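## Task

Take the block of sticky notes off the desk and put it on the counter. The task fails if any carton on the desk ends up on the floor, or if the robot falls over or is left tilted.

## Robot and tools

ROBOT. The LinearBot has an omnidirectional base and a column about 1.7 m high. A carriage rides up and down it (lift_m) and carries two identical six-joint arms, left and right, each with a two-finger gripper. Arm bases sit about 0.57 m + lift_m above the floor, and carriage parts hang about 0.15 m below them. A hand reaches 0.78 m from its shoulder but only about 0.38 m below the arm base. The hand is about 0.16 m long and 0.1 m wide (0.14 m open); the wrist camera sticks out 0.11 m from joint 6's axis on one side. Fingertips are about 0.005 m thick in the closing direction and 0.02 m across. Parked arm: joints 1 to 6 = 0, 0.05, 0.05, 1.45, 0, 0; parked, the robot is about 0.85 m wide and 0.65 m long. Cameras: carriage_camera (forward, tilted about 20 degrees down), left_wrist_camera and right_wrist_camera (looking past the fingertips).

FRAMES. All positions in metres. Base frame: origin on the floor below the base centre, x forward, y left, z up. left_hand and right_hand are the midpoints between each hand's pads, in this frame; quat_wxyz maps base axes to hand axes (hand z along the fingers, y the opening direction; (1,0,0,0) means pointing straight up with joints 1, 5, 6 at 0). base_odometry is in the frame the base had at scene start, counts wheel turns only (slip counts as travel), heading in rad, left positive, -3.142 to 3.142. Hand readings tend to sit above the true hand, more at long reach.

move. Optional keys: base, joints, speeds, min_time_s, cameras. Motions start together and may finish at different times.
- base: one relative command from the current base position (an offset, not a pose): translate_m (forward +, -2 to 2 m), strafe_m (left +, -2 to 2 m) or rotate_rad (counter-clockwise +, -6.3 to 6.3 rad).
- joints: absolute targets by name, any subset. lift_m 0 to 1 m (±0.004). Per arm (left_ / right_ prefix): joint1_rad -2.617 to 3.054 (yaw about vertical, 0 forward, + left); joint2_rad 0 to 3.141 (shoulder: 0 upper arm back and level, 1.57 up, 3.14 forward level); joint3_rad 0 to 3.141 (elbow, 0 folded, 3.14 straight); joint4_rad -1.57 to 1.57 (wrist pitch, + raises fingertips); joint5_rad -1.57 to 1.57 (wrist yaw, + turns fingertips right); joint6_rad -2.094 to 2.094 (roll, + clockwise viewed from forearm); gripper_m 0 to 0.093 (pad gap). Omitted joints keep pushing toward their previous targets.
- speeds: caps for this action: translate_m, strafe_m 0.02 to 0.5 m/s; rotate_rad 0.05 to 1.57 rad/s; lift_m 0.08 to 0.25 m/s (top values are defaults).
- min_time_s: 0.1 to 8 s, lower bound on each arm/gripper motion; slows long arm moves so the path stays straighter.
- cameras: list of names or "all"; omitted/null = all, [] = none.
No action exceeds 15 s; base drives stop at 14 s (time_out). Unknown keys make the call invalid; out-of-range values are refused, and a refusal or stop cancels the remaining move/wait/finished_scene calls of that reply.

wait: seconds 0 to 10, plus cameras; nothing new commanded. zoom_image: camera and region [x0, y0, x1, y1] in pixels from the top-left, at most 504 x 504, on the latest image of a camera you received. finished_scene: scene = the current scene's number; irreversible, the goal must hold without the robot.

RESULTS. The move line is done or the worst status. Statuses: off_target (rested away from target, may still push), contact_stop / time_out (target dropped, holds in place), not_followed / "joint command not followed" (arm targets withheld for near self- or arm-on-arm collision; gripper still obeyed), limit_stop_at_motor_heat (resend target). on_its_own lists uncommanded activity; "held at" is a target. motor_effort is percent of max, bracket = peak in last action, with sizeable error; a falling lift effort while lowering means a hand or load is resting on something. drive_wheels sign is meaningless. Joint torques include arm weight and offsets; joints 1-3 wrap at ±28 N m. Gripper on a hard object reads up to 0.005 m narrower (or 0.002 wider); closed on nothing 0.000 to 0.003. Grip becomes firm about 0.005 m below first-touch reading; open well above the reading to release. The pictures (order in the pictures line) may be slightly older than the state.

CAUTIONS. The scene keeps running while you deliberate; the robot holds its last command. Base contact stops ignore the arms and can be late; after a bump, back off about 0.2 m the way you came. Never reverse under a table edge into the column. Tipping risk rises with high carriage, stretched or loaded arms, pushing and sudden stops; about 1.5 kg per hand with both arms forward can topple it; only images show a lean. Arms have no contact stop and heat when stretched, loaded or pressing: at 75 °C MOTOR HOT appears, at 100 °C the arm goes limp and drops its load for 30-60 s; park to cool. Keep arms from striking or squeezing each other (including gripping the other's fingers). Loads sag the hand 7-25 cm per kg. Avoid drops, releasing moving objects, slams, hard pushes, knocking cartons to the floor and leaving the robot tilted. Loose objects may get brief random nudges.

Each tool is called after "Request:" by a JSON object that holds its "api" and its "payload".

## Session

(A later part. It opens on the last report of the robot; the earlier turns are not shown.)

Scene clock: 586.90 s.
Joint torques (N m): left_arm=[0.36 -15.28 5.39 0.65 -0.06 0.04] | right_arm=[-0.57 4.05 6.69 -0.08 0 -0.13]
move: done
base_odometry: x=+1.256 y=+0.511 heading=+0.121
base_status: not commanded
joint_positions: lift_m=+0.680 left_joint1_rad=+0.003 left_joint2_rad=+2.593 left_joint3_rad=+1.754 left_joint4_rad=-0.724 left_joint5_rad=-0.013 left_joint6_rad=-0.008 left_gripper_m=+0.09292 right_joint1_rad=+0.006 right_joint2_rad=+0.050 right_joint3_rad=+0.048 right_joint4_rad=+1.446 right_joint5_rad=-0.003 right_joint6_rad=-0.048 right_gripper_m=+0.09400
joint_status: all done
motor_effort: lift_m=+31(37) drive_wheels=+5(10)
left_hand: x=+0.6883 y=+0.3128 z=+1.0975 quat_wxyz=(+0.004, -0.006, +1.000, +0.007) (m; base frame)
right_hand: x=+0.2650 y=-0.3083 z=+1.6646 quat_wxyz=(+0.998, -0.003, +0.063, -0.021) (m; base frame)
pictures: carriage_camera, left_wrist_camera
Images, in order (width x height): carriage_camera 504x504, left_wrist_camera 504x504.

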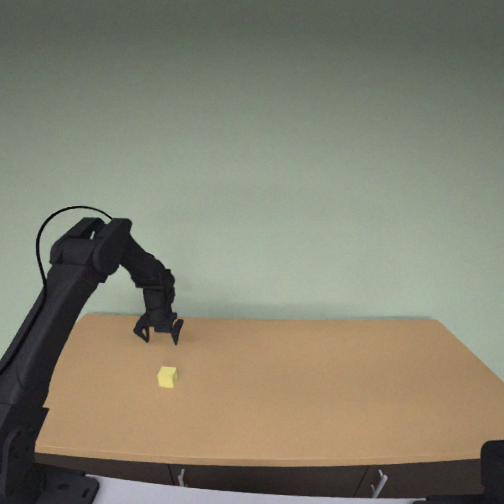

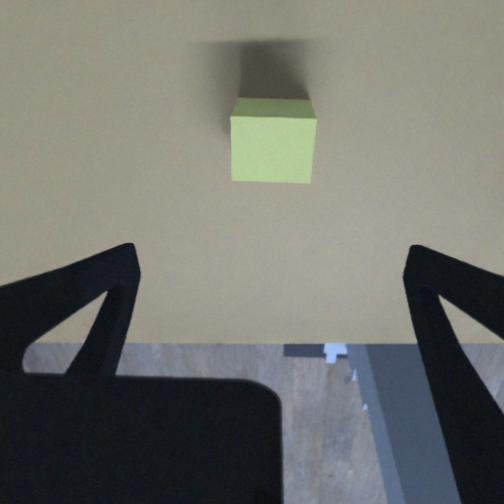

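Request:
{"api": "move", "payload": {"joints": {"lift_m": 0.816, "left_joint1_rad": 0, "left_joint2_rad": 0.05, "left_joint3_rad": 0.05, "left_joint4_rad": 1.45}, "min_time_s": 2, "cameras": []}}

Request:
{"api": "move", "payload": {"base": {"strafe_m": 0.62}, "cameras": []}}

Request:
{"api": "move", "payload": {"joints": {"right_joint1_rad": 0.0, "right_joint2_rad": 2.96, "right_joint3_rad": 1.867, "right_joint4_rad": -0.56, "right_joint6_rad": 0.0}, "min_time_s": 2, "cameras": ["carriage_camera", "right_wrist_camera"]}}

Scene clock: 665.97 s.
Joint torques (N m): left_arm=[0.35 3.48 4.7 -0.03 -0.05 0.05] | right_arm=[-0.61 4.03 6.64 -0.09 0 -0.11]
move: done
base_odometry: x=+1.256 y=+0.511 heading=+0.121
base_status: not commanded
joint_positions: lift_m=+0.816 left_joint1_rad=+0.003 left_joint2_rad=+0.059 left_joint3_rad=+0.063 left_joint4_rad=+1.435 left_joint5_rad=-0.013 left_joint6_rad=-0.008 left_gripper_m=+0.09292 right_joint1_rad=+0.006 right_joint2_rad=+0.050 right_joint3_rad=+0.048 right_joint4_rad=+1.446 right_joint5_rad=-0.003 right_joint6_rad=-0.048 right_gripper_m=+0.09400
joint_status: all done
motor_effort: lift_m=+30(38) drive_wheels=+6(10)
left_hand: x=+0.2663 y=+0.3114 z=+1.8043 quat_wxyz=(+0.998, -0.007, +0.066, -0.002) (m; base frame)
right_hand: x=+0.2650 y=-0.3083 z=+1.8007 quat_wxyz=(+0.998, -0.003, +0.063, -0.021) (m; base frame)
pictures: none
No camera images: "cameras" was empty.

Scene clock: 669.40 s.
Joint torques (N m): left_arm=[0.36 3.45 4.64 -0.07 -0.11 0.04] | right_arm=[-0.47 4.04 6.67 -0.09 0 -0.12]
move: done
base_odometry: x=+1.181 y=+1.127 heading=+0.121
base_status: done
joint_positions: lift_m=+0.816 left_joint1_rad=+0.002 left_joint2_rad=+0.059 left_joint3_rad=+0.063 left_joint4_rad=+1.438 left_joint5_rad=-0.012 left_joint6_rad=-0.008 left_gripper_m=+0.09292 right_joint1_rad=+0.005 right_joint2_rad=+0.050 right_joint3_rad=+0.048 right_joint4_rad=+1.446 right_joint5_rad=-0.003 right_joint6_rad=-0.048 right_gripper_m=+0.09400
joint_status: not commanded
motor_effort: lift_m=+30(30) drive_wheels=-4(10)
left_hand: x=+0.2655 y=+0.3112 z=+1.8044 quat_wxyz=(+0.998, -0.006, +0.064, -0.002) (m; base frame)
right_hand: x=+0.2650 y=-0.3084 z=+1.8007 quat_wxyz=(+0.998, -0.003, +0.063, -0.022) (m; base frame)
pictures: none
No camera images: "cameras" was empty.

Scene clock: 671.87 s.
Joint torques (N m): left_arm=[0.46 3.44 4.64 -0.13 -0.06 0.03] | right_arm=[-0.44 -13.57 6.28 -0.04 0.01 0.02]
move: done
base_odometry: x=+1.181 y=+1.127 heading=+0.121
base_status: not commanded
joint_positions: lift_m=+0.816 left_joint1_rad=+0.002 left_joint2_rad=+0.059 left_joint3_rad=+0.063 left_joint4_rad=+1.442 left_joint5_rad=-0.012 left_joint6_rad=-0.008 left_gripper_m=+0.09292 right_joint1_rad=+0.005 right_joint2_rad=+2.964 right_joint3_rad=+1.851 right_joint4_rad=-0.541 right_joint5_rad=-0.003 right_joint6_rad=-0.014 right_gripper_m=+0.09400
joint_status: all done
motor_effort: lift_m=+30(30) drive_wheels=+2(7)
left_hand: x=+0.2645 y=+0.3112 z=+1.8045 quat_wxyz=(+0.998, -0.006, +0.062, -0.003) (m; base frame)
right_hand: x=+0.6545 y=-0.3065 z=+1.0925 quat_wxyz=(-0.041, -0.009, +0.999, +0.002) (m; base frame)
pictures: carriage_camera, right_wrist_camera
Images, in order (width x height): carriage_camera 504x504, right_wrist_camera 504x504.

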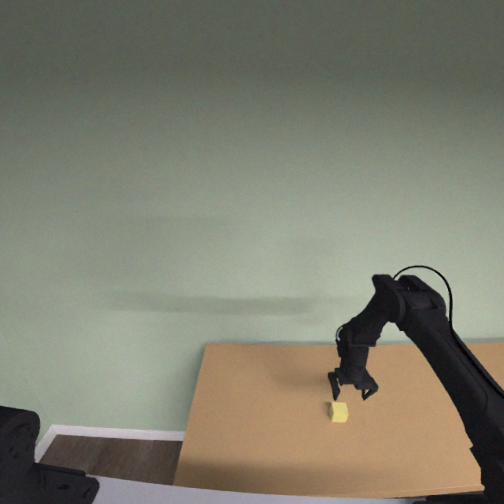

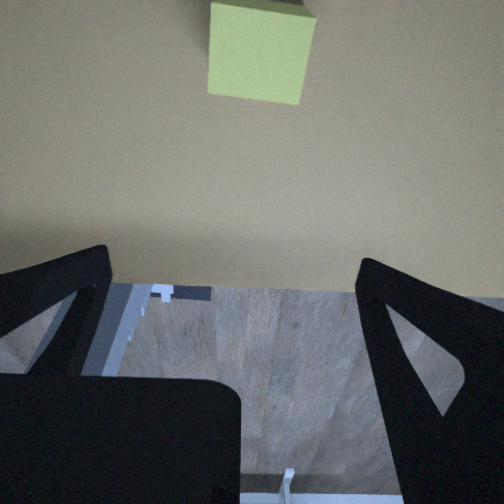

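Request:
{"api": "move", "payload": {"base": {"translate_m": 0.05}, "speeds": {"translate_m": 0.15}, "cameras": ["right_wrist_camera"]}}

Request:
{"api": "move", "payload": {"joints": {"lift_m": 0.73}, "cameras": ["right_wrist_camera"]}}

Scene clock: 677.73 s.
Joint torques (N m): left_arm=[0.46 3.47 4.7 -0.14 -0.07 0.05] | right_arm=[-0.47 -13.57 6.06 0.01 0.01 0.02]
move: done
base_odometry: x=+1.231 y=+1.133 heading=+0.122
base_status: done
joint_positions: lift_m=+0.816 left_joint1_rad=+0.002 left_joint2_rad=+0.059 left_joint3_rad=+0.063 left_joint4_rad=+1.444 left_joint5_rad=-0.012 left_joint6_rad=-0.008 left_gripper_m=+0.09292 right_joint1_rad=+0.005 right_joint2_rad=+2.964 right_joint3_rad=+1.853 right_joint4_rad=-0.548 right_joint5_rad=-0.003 right_joint6_rad=-0.013 right_gripper_m=+0.09400
joint_status: not commanded
motor_effort: lift_m=+30(30) drive_wheels=-8(17)
left_hand: x=+0.2641 y=+0.3112 z=+1.8046 quat_wxyz=(+0.998, -0.006, +0.061, -0.003) (m; base frame)
right_hand: x=+0.6536 y=-0.3065 z=+1.0929 quat_wxyz=(-0.044, -0.009, +0.999, +0.002) (m; base frame)
pictures: right_wrist_camera
Images, in order (width x height): right_wrist_camera 504x504.

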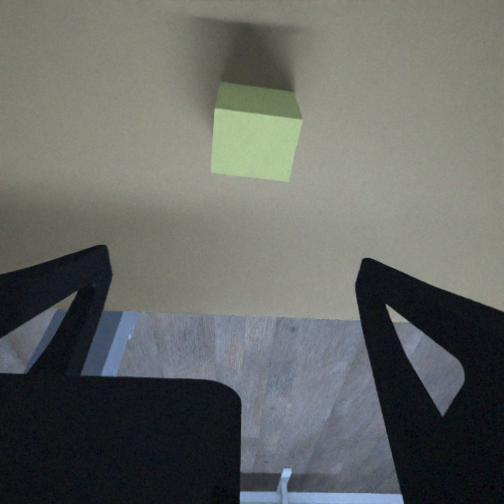

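Scene clock: 678.60 s.
Joint torques (N m): left_arm=[0.51 3.77 5.15 -0.14 -0.07 0.05] | right_arm=[-0.43 -13.87 5.67 0.04 0 0.02]
move: done
base_odometry: x=+1.231 y=+1.133 heading=+0.122
base_status: not commanded
joint_positions: lift_m=+0.730 left_joint1_rad=+0.002 left_joint2_rad=+0.056 left_joint3_rad=+0.057 left_joint4_rad=+1.444 left_joint5_rad=-0.012 left_joint6_rad=-0.008 left_gripper_m=+0.09292 right_joint1_rad=+0.005 right_joint2_rad=+2.967 right_joint3_rad=+1.856 right_joint4_rad=-0.550 right_joint5_rad=-0.003 right_joint6_rad=-0.013 right_gripper_m=+0.09400
joint_status: all done
motor_effort: lift_m=+28(29) drive_wheels=-7(10)
left_hand: x=+0.2650 y=+0.3112 z=+1.7172 quat_wxyz=(+0.998, -0.006, +0.063, -0.003) (m; base frame)
right_hand: x=+0.6534 y=-0.3065 z=+1.0064 quat_wxyz=(-0.045, -0.009, +0.999, +0.002) (m; base frame)
pictures: right_wrist_camera
Images, in order (width x height): right_wrist_camera 504x504.

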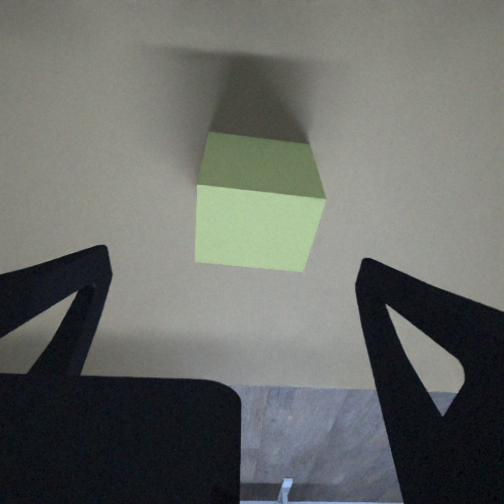

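Request:
{"api": "move", "payload": {"joints": {"lift_m": 0.666, "right_joint1_rad": -0.02, "right_joint6_rad": 0.08}, "speeds": {"lift_m": 0.1}, "cameras": ["right_wrist_camera"]}}

Scene clock: 685.40 s.
Joint torques (N m): left_arm=[0.42 3.82 5.27 -0.13 -0.06 0.04] | right_arm=[-0.31 -14.11 5.55 0.06 0.01 0.02]
move: done
base_odometry: x=+1.231 y=+1.133 heading=+0.122
base_status: not commanded
joint_positions: lift_m=+0.666 left_joint1_rad=+0.002 left_joint2_rad=+0.056 left_joint3_rad=+0.057 left_joint4_rad=+1.444 left_joint5_rad=-0.012 left_joint6_rad=-0.008 left_gripper_m=+0.09292 right_joint1_rad=-0.017 right_joint2_rad=+2.968 right_joint3_rad=+1.858 right_joint4_rad=-0.553 right_joint5_rad=-0.003 right_joint6_rad=+0.066 right_gripper_m=+0.09400
joint_status: all done
motor_effort: lift_m=+27(28) drive_wheels=-7(10)
left_hand: x=+0.2647 y=+0.3112 z=+1.6533 quat_wxyz=(+0.998, -0.006, +0.062, -0.003) (m; base frame)
right_hand: x=+0.6529 y=-0.3155 z=+0.9421 quat_wxyz=(-0.046, +0.041, +0.998, +0.000) (m; base frame)
pictures: right_wrist_camera
Images, in order (width x height): right_wrist_camera 504x504.

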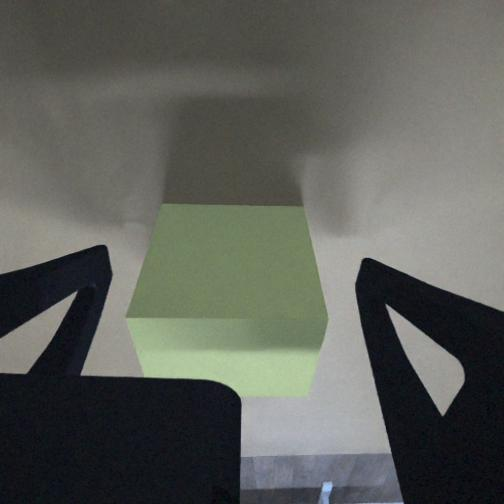

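Request:
{"api": "move", "payload": {"joints": {"lift_m": 0.85}, "cameras": ["carriage_camera"]}}

Request:
{"api": "move", "payload": {"joints": {"right_joint1_rad": 0, "right_joint2_rad": 0.05, "right_joint3_rad": 0.05, "right_joint4_rad": 1.45, "right_joint6_rad": 0}, "min_time_s": 2, "cameras": ["carriage_camera"]}}

Scene clock: 718.93 s.
Joint torques (N m): left_arm=[0.46 3.89 5.22 -0.19 -0.07 0.03] | right_arm=[-0.34 -14.27 5.39 0.09 0.01 0.01]
move: done
base_odometry: x=+1.231 y=+1.133 heading=+0.122
base_status: not commanded
joint_positions: lift_m=+0.850 left_joint1_rad=+0.002 left_joint2_rad=+0.055 left_joint3_rad=+0.057 left_joint4_rad=+1.444 left_joint5_rad=-0.012 left_joint6_rad=-0.008 left_gripper_m=+0.09292 right_joint1_rad=-0.017 right_joint2_rad=+2.970 right_joint3_rad=+1.859 right_joint4_rad=-0.554 right_joint5_rad=-0.003 right_joint6_rad=+0.067 right_gripper_m=+0.09400
joint_status: all done
motor_effort: lift_m=+31(38) drive_wheels=+4(9)
left_hand: x=+0.2645 y=+0.3112 z=+1.8370 quat_wxyz=(+0.998, -0.006, +0.062, -0.003) (m; base frame)
right_hand: x=+0.6521 y=-0.3154 z=+1.1251 quat_wxyz=(-0.047, +0.042, +0.998, +0.000) (m; base frame)
pictures: carriage_camera
Images, in order (width x height): carriage_camera 504x504.

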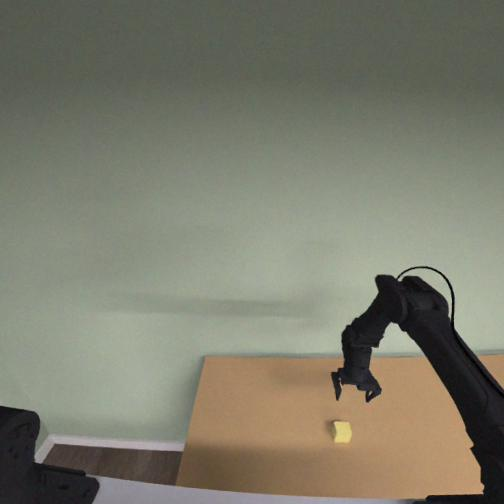

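Scene clock: 721.37 s.
Joint torques (N m): left_arm=[0.47 3.89 5.18 -0.16 -0.06 0.04] | right_arm=[0.62 3.64 6 0.12 0.01 -0.26]
move: done
base_odometry: x=+1.231 y=+1.133 heading=+0.122
base_status: not commanded
joint_positions: lift_m=+0.850 left_joint1_rad=+0.002 left_joint2_rad=+0.055 left_joint3_rad=+0.057 left_joint4_rad=+1.444 left_joint5_rad=-0.012 left_joint6_rad=-0.008 left_gripper_m=+0.09292 right_joint1_rad=-0.008 right_joint2_rad=+0.054 right_joint3_rad=+0.055 right_joint4_rad=+1.431 right_joint5_rad=-0.003 right_joint6_rad=+0.014 right_gripper_m=+0.09400
joint_status: all done
motor_effort: lift_m=+31(31) drive_wheels=+5(10)
left_hand: x=+0.2645 y=+0.3112 z=+1.8370 quat_wxyz=(+0.998, -0.006, +0.062, -0.003) (m; base frame)
right_hand: x=+0.2680 y=-0.3088 z=+1.8360 quat_wxyz=(+0.998, -0.001, +0.069, +0.003) (m; base frame)
pictures: carriage_camera
Images, in order (width x height): carriage_camera 504x504.

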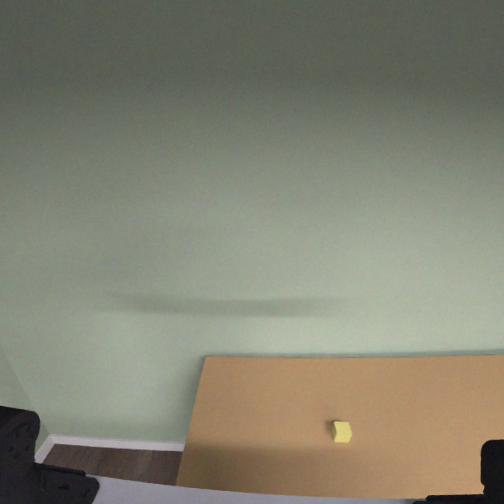

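Request:
{"api": "finished_scene", "payload": {"scene": 1}}

The scene is finished: the task was done.


## Next scene

Take the foam block off the desk and put it on the counter. The task fails if any carton on the desk ends up on the floor, or if the robot falls over or is left tilted.

Request:
{"api": "move", "payload": {"joints": {"lift_m": 1.0}, "cameras": ["carriage_camera"]}}

Scene clock: 3.33 s.
Joint torques (N m): left_arm=[0.66 4.26 5.97 -0.21 -0.09 -0.05] | right_arm=[-0.03 4.49 6.95 -0.29 0.01 -0.13]
move: done
base_odometry: x=+0.000 y=+0.000 heading=+0.000
base_status: not commanded
joint_positions: lift_m=+0.997 left_joint1_rad=-0.005 left_joint2_rad=+0.047 left_joint3_rad=+0.038 left_joint4_rad=+1.447 left_joint5_rad=-0.039 left_joint6_rad=-0.008 left_gripper_m=+0.09396 right_joint1_rad=+0.004 right_joint2_rad=+0.041 right_joint3_rad=+0.059 right_joint4_rad=+1.485 right_joint5_rad=-0.003 right_joint6_rad=+0.011 right_gripper_m=+0.09396
joint_status: all done
joint sent to its limit — lift_m, upper limit.
motor_effort: lift_m=+31(38) drive_wheels=-2(4)
left_hand: x=+0.2672 y=+0.3155 z=+1.9789 quat_wxyz=(+0.998, -0.020, +0.066, -0.006) (m; base frame)
right_hand: x=+0.2494 y=-0.3084 z=+1.9855 quat_wxyz=(+0.999, -0.001, +0.034, +0.008) (m; base frame)
pictures: carriage_camera
Images, in order (width x height): carriage_camera 504x504.

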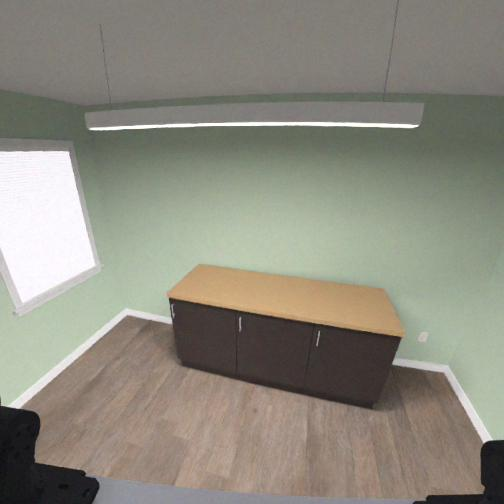

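Request:
{"api": "move", "payload": {"base": {"rotate_rad": 3.0}, "cameras": ["carriage_camera"]}}

Request:
{"api": "zoom_image", "payload": {"camera": "carriage_camera", "region": [100, 250, 450, 450]}}

Scene clock: 11.63 s.
Joint torques (N m): left_arm=[0.72 4.19 6.01 -0.19 -0.09 -0.06] | right_arm=[-0.02 4.49 6.97 -0.3 0 -0.12]
move: done
base_odometry: x=+0.000 y=+0.000 heading=+2.999
base_status: done
joint_positions: lift_m=+0.997 left_joint1_rad=-0.005 left_joint2_rad=+0.047 left_joint3_rad=+0.038 left_joint4_rad=+1.445 left_joint5_rad=-0.039 left_joint6_rad=-0.008 left_gripper_m=+0.09398 right_joint1_rad=+0.004 right_joint2_rad=+0.041 right_joint3_rad=+0.059 right_joint4_rad=+1.485 right_joint5_rad=-0.003 right_joint6_rad=+0.011 right_gripper_m=+0.09398
joint_status: not commanded
motor_effort: lift_m=+31(31) drive_wheels=+5(19)
left_hand: x=+0.2677 y=+0.3155 z=+1.9788 quat_wxyz=(+0.998, -0.020, +0.067, -0.006) (m; base frame)
right_hand: x=+0.2495 y=-0.3084 z=+1.9855 quat_wxyz=(+0.999, -0.001, +0.034, +0.008) (m; base frame)
pictures: carriage_camera
Images, in order (width x height): carriage_camera 504x504.

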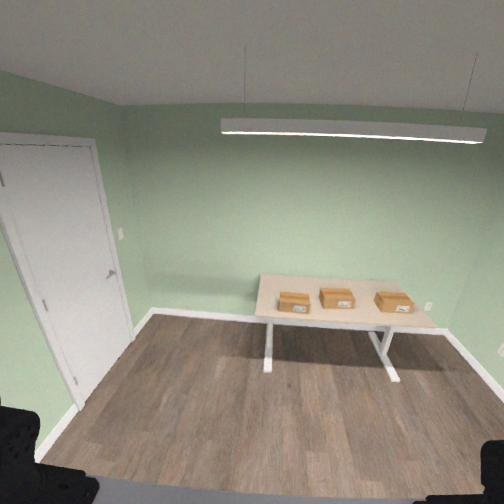

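Scaled by 1.440 from the camera's 504x504 image, which has a finer 720x720 frame.

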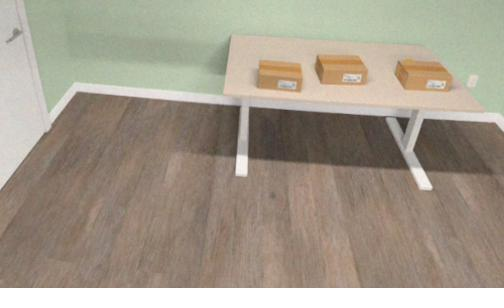

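Request:
{"api": "move", "payload": {"base": {"rotate_rad": -0.13}, "cameras": []}}

Request:
{"api": "move", "payload": {"base": {"strafe_m": -0.75}, "cameras": []}}

Request:
{"api": "move", "payload": {"base": {"translate_m": 0.6}, "cameras": ["carriage_camera"]}}

Request:
{"api": "zoom_image", "payload": {"camera": "carriage_camera", "region": [100, 250, 450, 450]}}

Scene clock: 23.93 s.
Joint torques (N m): left_arm=[0.53 4.27 6.05 -0.2 -0.08 -0.06] | right_arm=[-0.05 4.45 6.97 -0.29 -0.01 -0.12]
move: done
base_odometry: x=+0.000 y=+0.000 heading=+2.870
base_status: done
joint_positions: lift_m=+0.997 left_joint1_rad=-0.005 left_joint2_rad=+0.047 left_joint3_rad=+0.038 left_joint4_rad=+1.445 left_joint5_rad=-0.039 left_joint6_rad=-0.008 left_gripper_m=+0.09398 right_joint1_rad=+0.004 right_joint2_rad=+0.041 right_joint3_rad=+0.059 right_joint4_rad=+1.485 right_joint5_rad=-0.003 right_joint6_rad=+0.011 right_gripper_m=+0.09398
joint_status: not commanded
motor_effort: lift_m=+31(31) drive_wheels=-10(11)
left_hand: x=+0.2677 y=+0.3155 z=+1.9788 quat_wxyz=(+0.998, -0.020, +0.067, -0.006) (m; base frame)
right_hand: x=+0.2495 y=-0.3084 z=+1.9855 quat_wxyz=(+0.999, -0.001, +0.034, +0.008) (m; base frame)
pictures: none
No camera images: "cameras" was empty.

Scene clock: 27.70 s.
Joint torques (N m): left_arm=[0.51 4.18 6 -0.19 -0.09 -0.05] | right_arm=[-0.08 4.49 6.99 -0.29 0 -0.12]
move: done
base_odometry: x=+0.200 y=+0.723 heading=+2.871
base_status: done
joint_positions: lift_m=+0.997 left_joint1_rad=-0.005 left_joint2_rad=+0.047 left_joint3_rad=+0.038 left_joint4_rad=+1.445 left_joint5_rad=-0.039 left_joint6_rad=-0.008 left_gripper_m=+0.09398 right_joint1_rad=+0.005 right_joint2_rad=+0.041 right_joint3_rad=+0.059 right_joint4_rad=+1.485 right_joint5_rad=-0.003 right_joint6_rad=+0.011 right_gripper_m=+0.09398
joint_status: not commanded
motor_effort: lift_m=+31(31) drive_wheels=-13(21)
left_hand: x=+0.2677 y=+0.3155 z=+1.9788 quat_wxyz=(+0.998, -0.020, +0.067, -0.005) (m; base frame)
right_hand: x=+0.2495 y=-0.3084 z=+1.9855 quat_wxyz=(+0.999, -0.001, +0.034, +0.008) (m; base frame)
pictures: none
No camera images: "cameras" was empty.

Scene clock: 31.20 s.
Joint torques (N m): left_arm=[0.54 4.33 6.11 -0.19 -0.09 -0.04] | right_arm=[-0.08 4.51 6.98 -0.28 0 -0.11]
move: done
base_odometry: x=-0.378 y=+0.884 heading=+2.871
base_status: done
joint_positions: lift_m=+0.997 left_joint1_rad=-0.005 left_joint2_rad=+0.047 left_joint3_rad=+0.038 left_joint4_rad=+1.446 left_joint5_rad=-0.039 left_joint6_rad=-0.008 left_gripper_m=+0.09398 right_joint1_rad=+0.005 right_joint2_rad=+0.041 right_joint3_rad=+0.059 right_joint4_rad=+1.485 right_joint5_rad=-0.003 right_joint6_rad=+0.011 right_gripper_m=+0.09398
joint_status: not commanded
motor_effort: lift_m=+31(31) drive_wheels=+4(14)
left_hand: x=+0.2675 y=+0.3155 z=+1.9788 quat_wxyz=(+0.998, -0.020, +0.067, -0.005) (m; base frame)
right_hand: x=+0.2495 y=-0.3084 z=+1.9855 quat_wxyz=(+0.999, -0.001, +0.034, +0.008) (m; base frame)
pictures: carriage_camera
Images, in order (width x height): carriage_camera 504x504.

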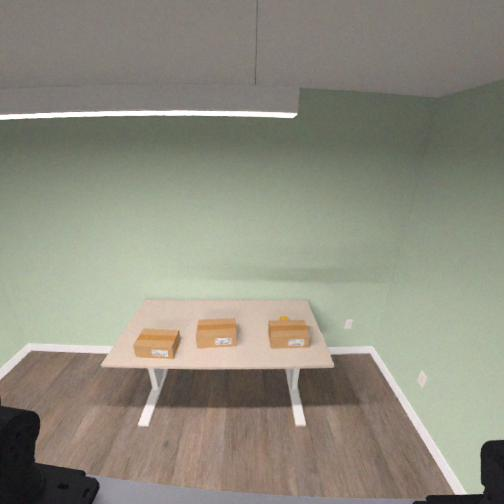

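Scaled by 1.440 from the camera's 504x504 image, which has a finer 720x720 frame.

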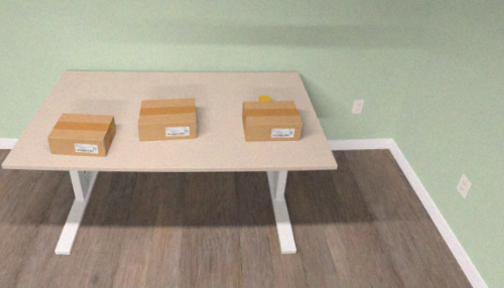

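Request:
{"api": "move", "payload": {"base": {"strafe_m": 0.09}, "joints": {"lift_m": 0.66, "right_joint1_rad": 0.0, "right_joint2_rad": 2.96, "right_joint3_rad": 1.867, "right_joint4_rad": -0.56, "right_joint6_rad": 0.0}, "min_time_s": 2, "cameras": []}}

Request:
{"api": "move", "payload": {"base": {"translate_m": 0.97}, "speeds": {"translate_m": 0.4}, "cameras": ["carriage_camera", "right_wrist_camera"]}}

Scene clock: 46.63 s.
Joint torques (N m): left_arm=[0.64 4.25 6.01 -0.2 -0.08 -0.05] | right_arm=[-0.42 -13.38 6.46 -0.02 0.01 -0.22]
move: done
base_odometry: x=-0.402 y=+0.797 heading=+2.870
base_status: done
joint_positions: lift_m=+0.660 left_joint1_rad=-0.005 left_joint2_rad=+0.047 left_joint3_rad=+0.038 left_joint4_rad=+1.445 left_joint5_rad=-0.039 left_joint6_rad=-0.008 left_gripper_m=+0.09398 right_joint1_rad=+0.004 right_joint2_rad=+2.959 right_joint3_rad=+1.850 right_joint4_rad=-0.539 right_joint5_rad=-0.003 right_joint6_rad=+0.011 right_gripper_m=+0.09398
joint_status: all done
motor_effort: lift_m=+29(29) drive_wheels=+0(14)
left_hand: x=+0.2676 y=+0.3156 z=+1.6419 quat_wxyz=(+0.998, -0.020, +0.067, -0.006) (m; base frame)
right_hand: x=+0.6562 y=-0.3066 z=+0.9381 quat_wxyz=(-0.039, +0.003, +0.999, +0.001) (m; base frame)
pictures: none
No camera images: "cameras" was empty.

Scene clock: 50.97 s.
Joint torques (N m): left_arm=[0.59 4.19 6.05 -0.2 -0.1 -0.05] | right_arm=[-0.39 -13.33 6.5 0.01 0.02 -0.23]
move: done
base_odometry: x=-1.337 y=+1.056 heading=+2.871
base_status: done
joint_positions: lift_m=+0.660 left_joint1_rad=-0.005 left_joint2_rad=+0.047 left_joint3_rad=+0.038 left_joint4_rad=+1.446 left_joint5_rad=-0.039 left_joint6_rad=-0.008 left_gripper_m=+0.09398 right_joint1_rad=+0.004 right_joint2_rad=+2.959 right_joint3_rad=+1.850 right_joint4_rad=-0.547 right_joint5_rad=-0.003 right_joint6_rad=+0.011 right_gripper_m=+0.09398
joint_status: not commanded
motor_effort: lift_m=+29(29) drive_wheels=-7(15)
left_hand: x=+0.2675 y=+0.3156 z=+1.6419 quat_wxyz=(+0.998, -0.020, +0.067, -0.006) (m; base frame)
right_hand: x=+0.6542 y=-0.3066 z=+0.9383 quat_wxyz=(-0.043, +0.003, +0.999, +0.001) (m; base frame)
pictures: carriage_camera, right_wrist_camera
Images, in order (width x height): carriage_camera 504x504, right_wrist_camera 504x504.

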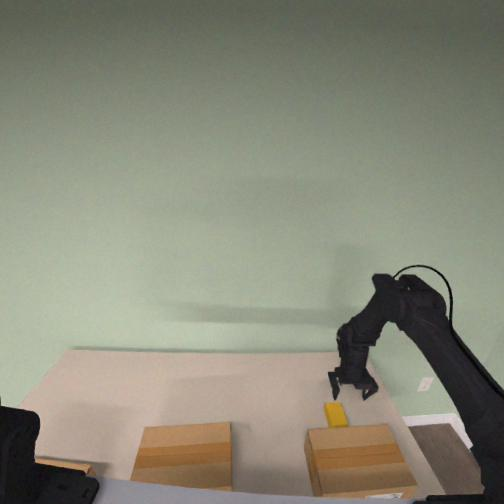

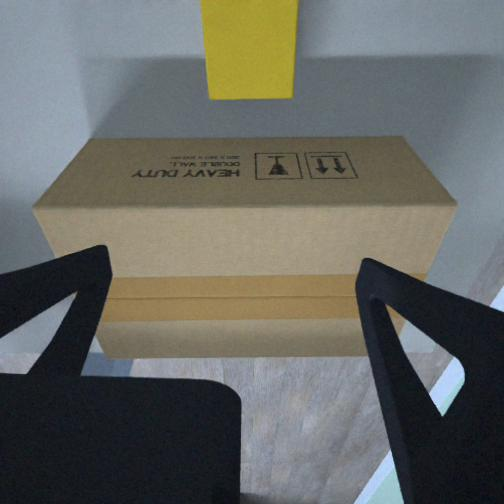

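Request:
{"api": "move", "payload": {"base": {"translate_m": 0.05}, "joints": {"lift_m": 0.6, "right_joint1_rad": -0.022}, "speeds": {"translate_m": 0.15}, "cameras": ["right_wrist_camera"]}}

Scene clock: 61.33 s.
Joint torques (N m): left_arm=[0.59 4.31 5.98 -0.2 -0.08 -0.06] | right_arm=[-0.35 -14.24 5.83 0.04 0.02 -0.23]
move: done
base_odometry: x=-1.385 y=+1.069 heading=+2.872
base_status: done
joint_positions: lift_m=+0.600 left_joint1_rad=-0.005 left_joint2_rad=+0.047 left_joint3_rad=+0.038 left_joint4_rad=+1.446 left_joint5_rad=-0.039 left_joint6_rad=-0.008 left_gripper_m=+0.09398 right_joint1_rad=-0.018 right_joint2_rad=+2.968 right_joint3_rad=+1.855 right_joint4_rad=-0.552 right_joint5_rad=-0.003 right_joint6_rad=+0.011 right_gripper_m=+0.09398
joint_status: all done
motor_effort: lift_m=+28(28) drive_wheels=-7(13)
left_hand: x=+0.2674 y=+0.3156 z=+1.5820 quat_wxyz=(+0.998, -0.020, +0.067, -0.006) (m; base frame)
right_hand: x=+0.6518 y=-0.3162 z=+0.8756 quat_wxyz=(-0.047, +0.015, +0.999, +0.002) (m; base frame)
pictures: right_wrist_camera
Images, in order (width x height): right_wrist_camera 504x504.

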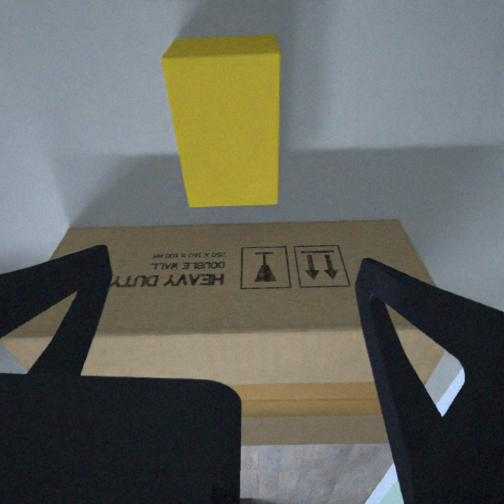

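Request:
{"api": "move", "payload": {"joints": {"lift_m": 0.48, "right_joint2_rad": 3.01, "right_joint3_rad": 2.04, "right_joint4_rad": -0.69}, "speeds": {"lift_m": 0.1}, "min_time_s": 1, "cameras": ["right_wrist_camera"]}}

Scene clock: 76.00 s.
Joint torques (N m): left_arm=[0.59 4.19 5.98 -0.24 -0.08 -0.04] | right_arm=[-0.35 -14 7.21 -0.03 0.02 -0.23]
move: done
base_odometry: x=-1.385 y=+1.069 heading=+2.872
base_status: not commanded
joint_positions: lift_m=+0.480 left_joint1_rad=-0.005 left_joint2_rad=+0.047 left_joint3_rad=+0.038 left_joint4_rad=+1.446 left_joint5_rad=-0.039 left_joint6_rad=-0.008 left_gripper_m=+0.09398 right_joint1_rad=-0.018 right_joint2_rad=+3.010 right_joint3_rad=+2.021 right_joint4_rad=-0.674 right_joint5_rad=-0.003 right_joint6_rad=+0.011 right_gripper_m=+0.09398
joint_status: all done
motor_effort: lift_m=+28(28) drive_wheels=+3(7)
left_hand: x=+0.2674 y=+0.3156 z=+1.4620 quat_wxyz=(+0.998, -0.020, +0.067, -0.006) (m; base frame)
right_hand: x=+0.6765 y=-0.3166 z=+0.7661 quat_wxyz=(-0.046, +0.015, +0.999, +0.002) (m; base frame)
pictures: right_wrist_camera
Images, in order (width x height): right_wrist_camera 504x504.

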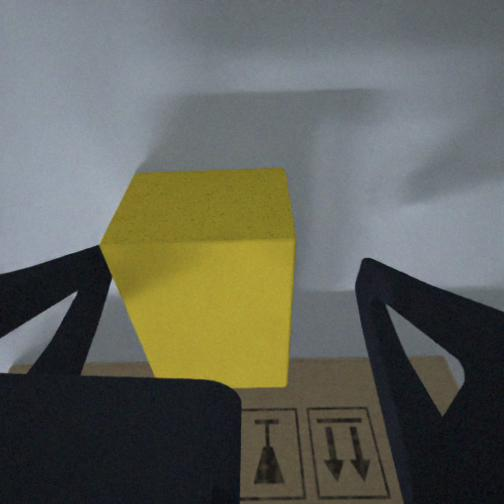

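Request:
{"api": "move", "payload": {"joints": {"right_joint1_rad": -0.006, "lift_m": 0.475}, "min_time_s": 0.3, "cameras": []}}

Request:
{"api": "move", "payload": {"joints": {"right_gripper_m": 0.046}, "min_time_s": 1, "cameras": ["right_wrist_camera"]}}

Scene clock: 93.63 s.
Joint torques (N m): left_arm=[0.66 4.3 6.01 -0.26 -0.08 -0.04] | right_arm=[0.84 -14.28 6.79 0.01 0.03 -0.23]
move: done
base_odometry: x=-1.385 y=+1.069 heading=+2.872
base_status: not commanded
joint_positions: lift_m=+0.475 left_joint1_rad=-0.005 left_joint2_rad=+0.047 left_joint3_rad=+0.038 left_joint4_rad=+1.446 left_joint5_rad=-0.039 left_joint6_rad=-0.008 left_gripper_m=+0.09398 right_joint1_rad=-0.016 right_joint2_rad=+3.012 right_joint3_rad=+2.025 right_joint4_rad=-0.679 right_joint5_rad=-0.003 right_joint6_rad=+0.011 right_gripper_m=+0.09398
joint_status: all done
motor_effort: lift_m=+27(28) drive_wheels=-5(8)
left_hand: x=+0.2674 y=+0.3156 z=+1.4571 quat_wxyz=(+0.998, -0.020, +0.067, -0.006) (m; base frame)
right_hand: x=+0.6761 y=-0.3156 z=+0.7610 quat_wxyz=(-0.048, +0.014, +0.999, +0.002) (m; base frame)
pictures: none
No camera images: "cameras" was empty.

Scene clock: 94.93 s.
Joint torques (N m): left_arm=[0.59 4.25 5.97 -0.2 -0.09 -0.03] | right_arm=[0.85 -14.24 6.83 0.02 0.02 -0.22]
move: off_target
base_odometry: x=-1.385 y=+1.069 heading=+2.872
base_status: not commanded
joint_positions: lift_m=+0.475 left_joint1_rad=-0.005 left_joint2_rad=+0.047 left_joint3_rad=+0.038 left_joint4_rad=+1.446 left_joint5_rad=-0.039 left_joint6_rad=-0.008 left_gripper_m=+0.09398 right_joint1_rad=-0.016 right_joint2_rad=+3.012 right_joint3_rad=+2.025 right_joint4_rad=-0.679 right_joint5_rad=-0.003 right_joint6_rad=+0.011 right_gripper_m=+0.05623
joint_status: right_gripper_m off_target (ended at +0.05626, target +0.04600)
motor_effort: lift_m=+27(27) drive_wheels=+4(7)
left_hand: x=+0.2674 y=+0.3156 z=+1.4571 quat_wxyz=(+0.998, -0.020, +0.067, -0.006) (m; base frame)
right_hand: x=+0.6761 y=-0.3156 z=+0.7610 quat_wxyz=(-0.048, +0.014, +0.999, +0.002) (m; base frame)
pictures: right_wrist_camera
Images, in order (width x height): right_wrist_camera 504x504.

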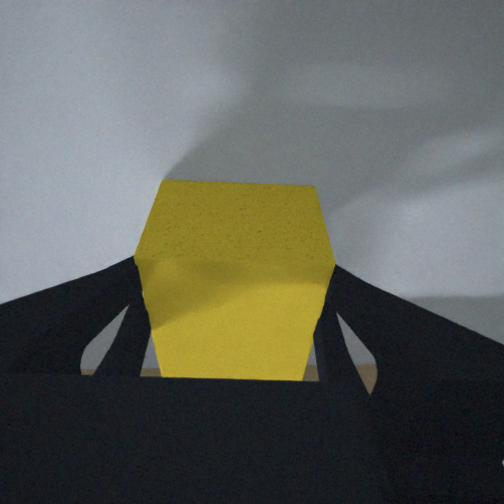

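Request:
{"api": "move", "payload": {"joints": {"lift_m": 0.78}, "cameras": []}}

Request:
{"api": "move", "payload": {"base": {"translate_m": -0.6}, "speeds": {"translate_m": 0.4}, "cameras": ["right_wrist_camera"]}}

Request:
{"api": "move", "payload": {"base": {"rotate_rad": -3.146}, "speeds": {"rotate_rad": 1.2}, "cameras": []}}

Request:
{"api": "move", "payload": {"base": {"translate_m": 1.85}, "cameras": ["carriage_camera", "right_wrist_camera"]}}

Scene clock: 113.40 s.
Joint torques (N m): left_arm=[0.61 4.18 6.02 -0.2 -0.09 -0.05] | right_arm=[0.85 -14.8 6.46 0.01 0.03 -0.22]
move: done
base_odometry: x=-1.385 y=+1.069 heading=+2.872
base_status: not commanded
joint_positions: lift_m=+0.780 left_joint1_rad=-0.005 left_joint2_rad=+0.047 left_joint3_rad=+0.038 left_joint4_rad=+1.446 left_joint5_rad=-0.039 left_joint6_rad=-0.008 left_gripper_m=+0.09398 right_joint1_rad=-0.016 right_joint2_rad=+3.018 right_joint3_rad=+2.027 right_joint4_rad=-0.680 right_joint5_rad=-0.003 right_joint6_rad=+0.011 right_gripper_m=+0.05623
joint_status: all done
motor_effort: lift_m=+31(38) drive_wheels=+4(8)
left_hand: x=+0.2674 y=+0.3156 z=+1.7617 quat_wxyz=(+0.998, -0.020, +0.067, -0.006) (m; base frame)
right_hand: x=+0.6746 y=-0.3156 z=+1.0636 quat_wxyz=(-0.050, +0.014, +0.999, +0.002) (m; base frame)
pictures: none
No camera images: "cameras" was empty.

Scene clock: 116.80 s.
Joint torques (N m): left_arm=[0.62 4.25 5.93 -0.26 -0.08 -0.04] | right_arm=[0.64 -14.84 6.5 0.04 0.01 -0.23]
move: done
base_odometry: x=-0.807 y=+0.909 heading=+2.872
base_status: done
joint_positions: lift_m=+0.780 left_joint1_rad=-0.005 left_joint2_rad=+0.047 left_joint3_rad=+0.038 left_joint4_rad=+1.446 left_joint5_rad=-0.040 left_joint6_rad=-0.008 left_gripper_m=+0.09398 right_joint1_rad=-0.014 right_joint2_rad=+3.018 right_joint3_rad=+2.027 right_joint4_rad=-0.682 right_joint5_rad=-0.003 right_joint6_rad=+0.011 right_gripper_m=+0.05623
joint_status: not commanded
motor_effort: lift_m=+31(31) drive_wheels=-2(15)
left_hand: x=+0.2673 y=+0.3156 z=+1.7618 quat_wxyz=(+0.998, -0.020, +0.067, -0.006) (m; base frame)
right_hand: x=+0.6740 y=-0.3146 z=+1.0636 quat_wxyz=(-0.051, +0.012, +0.999, +0.002) (m; base frame)
pictures: right_wrist_camera
Images, in order (width x height): right_wrist_camera 504x504.

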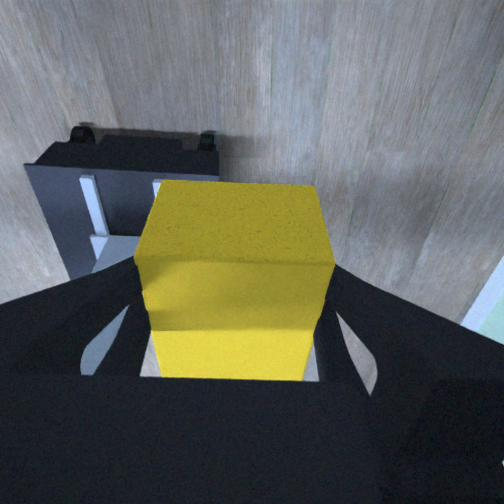

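Scene clock: 121.23 s.
Joint torques (N m): left_arm=[0.49 4.25 6.01 -0.21 -0.06 -0.06] | right_arm=[0.65 -14.8 6.5 0.04 0.02 -0.23]
move: done
base_odometry: x=-0.807 y=+0.909 heading=-0.274
base_status: done
joint_positions: lift_m=+0.780 left_joint1_rad=-0.005 left_joint2_rad=+0.047 left_joint3_rad=+0.038 left_joint4_rad=+1.446 left_joint5_rad=-0.040 left_joint6_rad=-0.008 left_gripper_m=+0.09400 right_joint1_rad=-0.014 right_joint2_rad=+3.018 right_joint3_rad=+2.027 right_joint4_rad=-0.682 right_joint5_rad=-0.003 right_joint6_rad=+0.011 right_gripper_m=+0.05628
joint_status: not commanded
motor_effort: lift_m=+31(31) drive_wheels=+7(18)
left_hand: x=+0.2674 y=+0.3157 z=+1.7617 quat_wxyz=(+0.998, -0.020, +0.067, -0.006) (m; base frame)
right_hand: x=+0.6740 y=-0.3148 z=+1.0636 quat_wxyz=(-0.051, +0.013, +0.999, +0.002) (m; base frame)
pictures: none
No camera images: "cameras" was empty.

Scene clock: 127.37 s.
Joint torques (N m): left_arm=[0.69 4.29 6.06 -0.23 -0.07 -0.04] | right_arm=[0.58 -14.82 6.48 0.03 0.01 -0.23]
move: done
base_odometry: x=+0.973 y=+0.405 heading=-0.275
base_status: done
joint_positions: lift_m=+0.780 left_joint1_rad=-0.005 left_joint2_rad=+0.047 left_joint3_rad=+0.038 left_joint4_rad=+1.447 left_joint5_rad=-0.040 left_joint6_rad=-0.008 left_gripper_m=+0.09400 right_joint1_rad=-0.013 right_joint2_rad=+3.018 right_joint3_rad=+2.027 right_joint4_rad=-0.682 right_joint5_rad=-0.003 right_joint6_rad=+0.011 right_gripper_m=+0.05628
joint_status: not commanded
motor_effort: lift_m=+31(31) drive_wheels=-9(25)
left_hand: x=+0.2671 y=+0.3157 z=+1.7618 quat_wxyz=(+0.998, -0.020, +0.066, -0.006) (m; base frame)
right_hand: x=+0.6740 y=-0.3143 z=+1.0636 quat_wxyz=(-0.051, +0.012, +0.999, +0.001) (m; base frame)
pictures: carriage_camera, right_wrist_camera
Images, in order (width x height): carriage_camera 504x504, right_wrist_camera 504x504.

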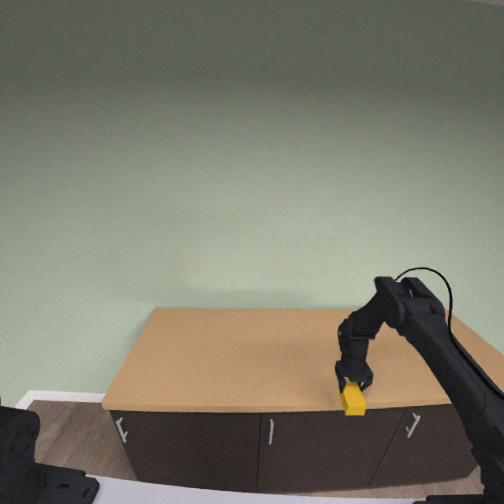

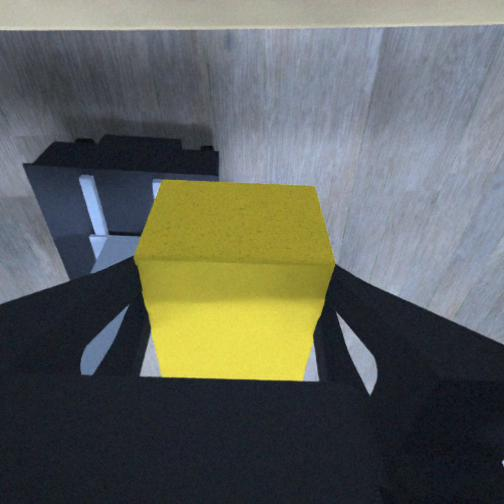

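Request:
{"api": "move", "payload": {"base": {"translate_m": 0.25}, "joints": {"lift_m": 0.72}, "speeds": {"translate_m": 0.3}, "cameras": ["carriage_camera", "right_wrist_camera"]}}

Request:
{"api": "move", "payload": {"joints": {"lift_m": 0.68}, "speeds": {"lift_m": 0.1}, "cameras": ["right_wrist_camera"]}}

Scene clock: 138.50 s.
Joint torques (N m): left_arm=[0.61 4.3 6.04 -0.2 -0.07 -0.05] | right_arm=[0.57 -15.21 6.34 0.05 0.02 -0.22]
move: done
base_odometry: x=+1.213 y=+0.337 heading=-0.276
base_status: done
joint_positions: lift_m=+0.720 left_joint1_rad=-0.005 left_joint2_rad=+0.047 left_joint3_rad=+0.038 left_joint4_rad=+1.446 left_joint5_rad=-0.040 left_joint6_rad=-0.008 left_gripper_m=+0.09400 right_joint1_rad=-0.013 right_joint2_rad=+3.023 right_joint3_rad=+2.029 right_joint4_rad=-0.686 right_joint5_rad=-0.003 right_joint6_rad=+0.011 right_gripper_m=+0.05628
joint_status: all done
motor_effort: lift_m=+28(29) drive_wheels=+5(18)
left_hand: x=+0.2675 y=+0.3157 z=+1.7020 quat_wxyz=(+0.998, -0.020, +0.067, -0.006) (m; base frame)
right_hand: x=+0.6719 y=-0.3143 z=+1.0024 quat_wxyz=(-0.055, +0.012, +0.998, +0.001) (m; base frame)
pictures: carriage_camera, right_wrist_camera
Images, in order (width x height): carriage_camera 504x504, right_wrist_camera 504x504.

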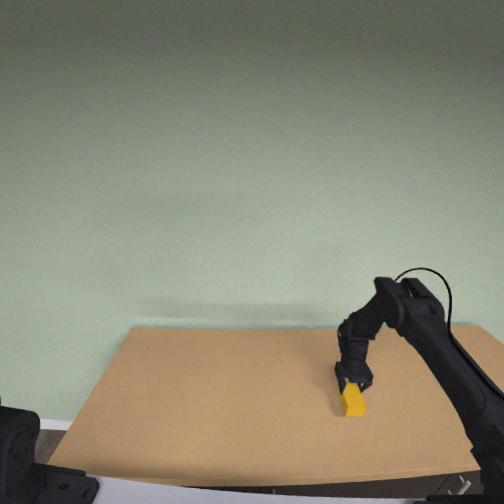

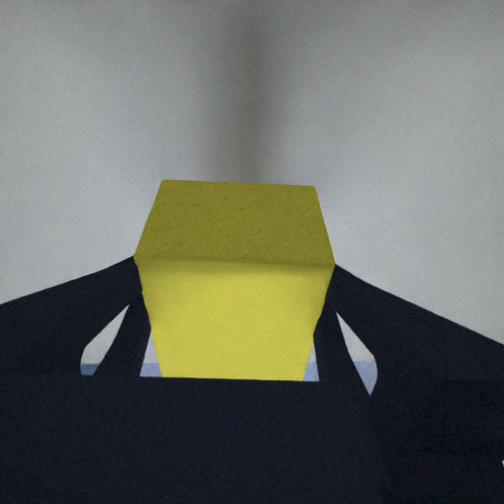

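Scene clock: 139.30 s.
Joint torques (N m): left_arm=[0.62 4.19 6.08 -0.19 -0.06 -0.06] | right_arm=[0.57 -15.23 6.23 0.09 0.02 -0.22]
move: done
base_odometry: x=+1.213 y=+0.337 heading=-0.276
base_status: not commanded
joint_positions: lift_m=+0.680 left_joint1_rad=-0.005 left_joint2_rad=+0.047 left_joint3_rad=+0.038 left_joint4_rad=+1.446 left_joint5_rad=-0.040 left_joint6_rad=-0.008 left_gripper_m=+0.09400 right_joint1_rad=-0.013 right_joint2_rad=+3.023 right_joint3_rad=+2.030 right_joint4_rad=-0.689 right_joint5_rad=-0.003 right_joint6_rad=+0.011 right_gripper_m=+0.05628
joint_status: all done
motor_effort: lift_m=+28(28) drive_wheels=+7(11)
left_hand: x=+0.2675 y=+0.3157 z=+1.6620 quat_wxyz=(+0.998, -0.020, +0.067, -0.006) (m; base frame)
right_hand: x=+0.6717 y=-0.3143 z=+0.9627 quat_wxyz=(-0.056, +0.012, +0.998, +0.001) (m; base frame)
pictures: right_wrist_camera
Images, in order (width x height): right_wrist_camera 504x504.

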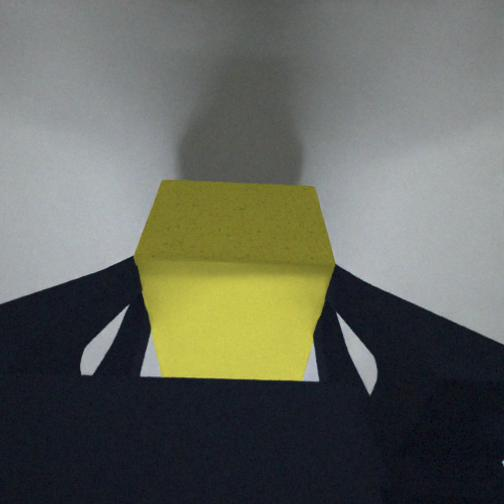

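Request:
{"api": "move", "payload": {"joints": {"lift_m": 0.668}, "speeds": {"lift_m": 0.08}, "cameras": []}}

Request:
{"api": "move", "payload": {"joints": {"lift_m": 0.66}, "speeds": {"lift_m": 0.08}, "cameras": ["right_wrist_camera"]}}

Scene clock: 143.53 s.
Joint torques (N m): left_arm=[0.61 4.19 6.08 -0.21 -0.07 -0.04] | right_arm=[0.61 -15.24 6.2 0.11 0 -0.23]
move: done
base_odometry: x=+1.213 y=+0.337 heading=-0.276
base_status: not commanded
joint_positions: lift_m=+0.668 left_joint1_rad=-0.005 left_joint2_rad=+0.047 left_joint3_rad=+0.038 left_joint4_rad=+1.445 left_joint5_rad=-0.040 left_joint6_rad=-0.008 left_gripper_m=+0.09400 right_joint1_rad=-0.013 right_joint2_rad=+3.023 right_joint3_rad=+2.031 right_joint4_rad=-0.691 right_joint5_rad=-0.003 right_joint6_rad=+0.011 right_gripper_m=+0.05628
joint_status: all done
motor_effort: lift_m=+28(28) drive_wheels=+7(10)
left_hand: x=+0.2676 y=+0.3157 z=+1.6500 quat_wxyz=(+0.998, -0.020, +0.067, -0.006) (m; base frame)
right_hand: x=+0.6717 y=-0.3143 z=+0.9509 quat_wxyz=(-0.056, +0.012, +0.998, +0.001) (m; base frame)
pictures: none
No camera images: "cameras" was empty.

Scene clock: 144.00 s.
Joint torques (N m): left_arm=[0.59 4.27 6.02 -0.19 -0.08 -0.05] | right_arm=[0.61 -14.08 5.79 0.35 0.02 -0.22]
move: done
base_odometry: x=+1.213 y=+0.337 heading=-0.276
base_status: not commanded
joint_positions: lift_m=+0.660 left_joint1_rad=-0.005 left_joint2_rad=+0.047 left_joint3_rad=+0.038 left_joint4_rad=+1.446 left_joint5_rad=-0.040 left_joint6_rad=-0.008 left_gripper_m=+0.09400 right_joint1_rad=-0.013 right_joint2_rad=+3.010 right_joint3_rad=+2.035 right_joint4_rad=-0.715 right_joint5_rad=-0.003 right_joint6_rad=+0.011 right_gripper_m=+0.05628
joint_status: all done
motor_effort: lift_m=+25(26) drive_wheels=+8(9)
left_hand: x=+0.2675 y=+0.3157 z=+1.6422 quat_wxyz=(+0.998, -0.020, +0.067, -0.006) (m; base frame)
right_hand: x=+0.6723 y=-0.3143 z=+0.9496 quat_wxyz=(-0.060, +0.012, +0.998, +0.001) (m; base frame)
pictures: right_wrist_camera
Images, in order (width x height): right_wrist_camera 504x504.

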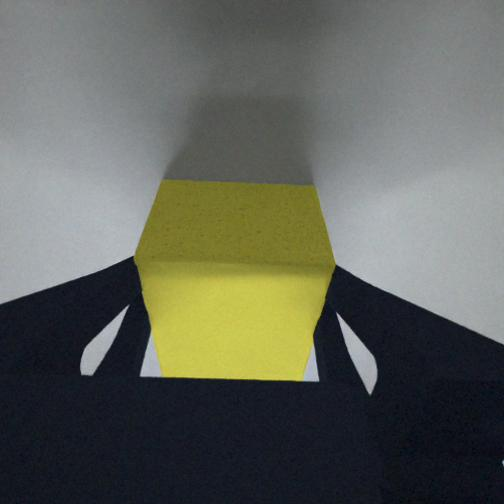

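Contact made. Open and rise.

Request:
{"api": "move", "payload": {"joints": {"lift_m": 0.666, "right_gripper_m": 0.085}, "min_time_s": 0.8, "cameras": []}}

Request:
{"api": "move", "payload": {"joints": {"lift_m": 0.8}, "cameras": ["carriage_camera", "right_wrist_camera"]}}

Scene clock: 148.67 s.
Joint torques (N m): left_arm=[0.61 4.22 6.05 -0.22 -0.08 -0.05] | right_arm=[0.55 -14.15 5.78 0.25 0.01 -0.22]
move: done
base_odometry: x=+1.213 y=+0.337 heading=-0.276
base_status: not commanded
joint_positions: lift_m=+0.666 left_joint1_rad=-0.005 left_joint2_rad=+0.047 left_joint3_rad=+0.038 left_joint4_rad=+1.445 left_joint5_rad=-0.040 left_joint6_rad=-0.008 left_gripper_m=+0.09400 right_joint1_rad=-0.013 right_joint2_rad=+3.011 right_joint3_rad=+2.035 right_joint4_rad=-0.703 right_joint5_rad=-0.003 right_joint6_rad=+0.011 right_gripper_m=+0.08494
joint_status: all done
motor_effort: lift_m=+31(35) drive_wheels=-10(12)
left_hand: x=+0.2676 y=+0.3157 z=+1.6477 quat_wxyz=(+0.998, -0.020, +0.067, -0.006) (m; base frame)
right_hand: x=+0.6749 y=-0.3143 z=+0.9544 quat_wxyz=(-0.054, +0.012, +0.998, +0.001) (m; base frame)
pictures: none
No camera images: "cameras" was empty.

Scene clock: 149.73 s.
Joint torques (N m): left_arm=[0.65 4.18 5.98 -0.21 -0.08 -0.05] | right_arm=[0.58 -14.65 5.76 0.22 0.02 -0.23]
move: done
base_odometry: x=+1.213 y=+0.337 heading=-0.276
base_status: not commanded
joint_positions: lift_m=+0.800 left_joint1_rad=-0.005 left_joint2_rad=+0.047 left_joint3_rad=+0.038 left_joint4_rad=+1.445 left_joint5_rad=-0.040 left_joint6_rad=-0.008 left_gripper_m=+0.09400 right_joint1_rad=-0.013 right_joint2_rad=+3.017 right_joint3_rad=+2.035 right_joint4_rad=-0.700 right_joint5_rad=-0.003 right_joint6_rad=+0.011 right_gripper_m=+0.08494
joint_status: all done
motor_effort: lift_m=+31(38) drive_wheels=+5(11)
left_hand: x=+0.2676 y=+0.3157 z=+1.7817 quat_wxyz=(+0.998, -0.020, +0.067, -0.006) (m; base frame)
right_hand: x=+0.6734 y=-0.3143 z=+1.0860 quat_wxyz=(-0.056, +0.012, +0.998, +0.001) (m; base frame)
pictures: carriage_camera, right_wrist_camera
Images, in order (width x height): carriage_camera 504x504, right_wrist_camera 504x504.

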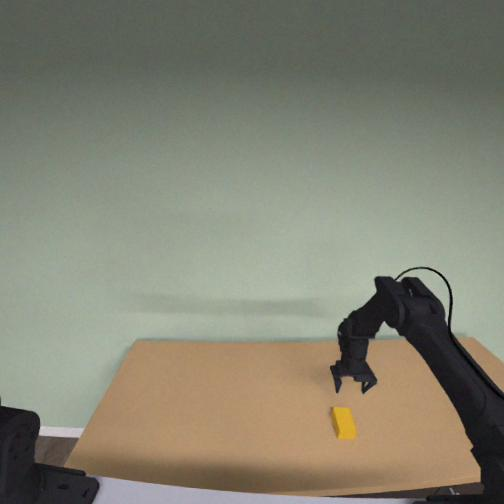

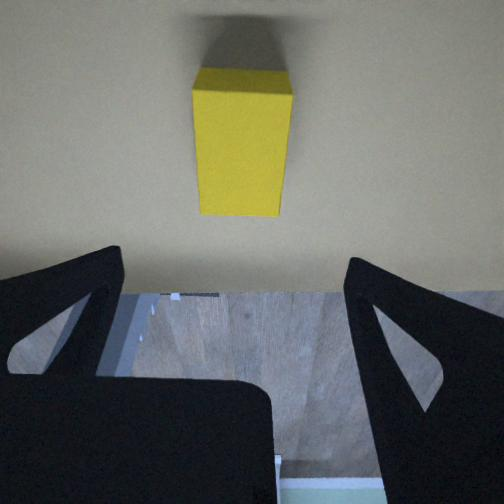

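Block rests on the counter.

Request:
{"api": "finished_scene", "payload": {"scene": 2}}

The scene is finished: the task was done.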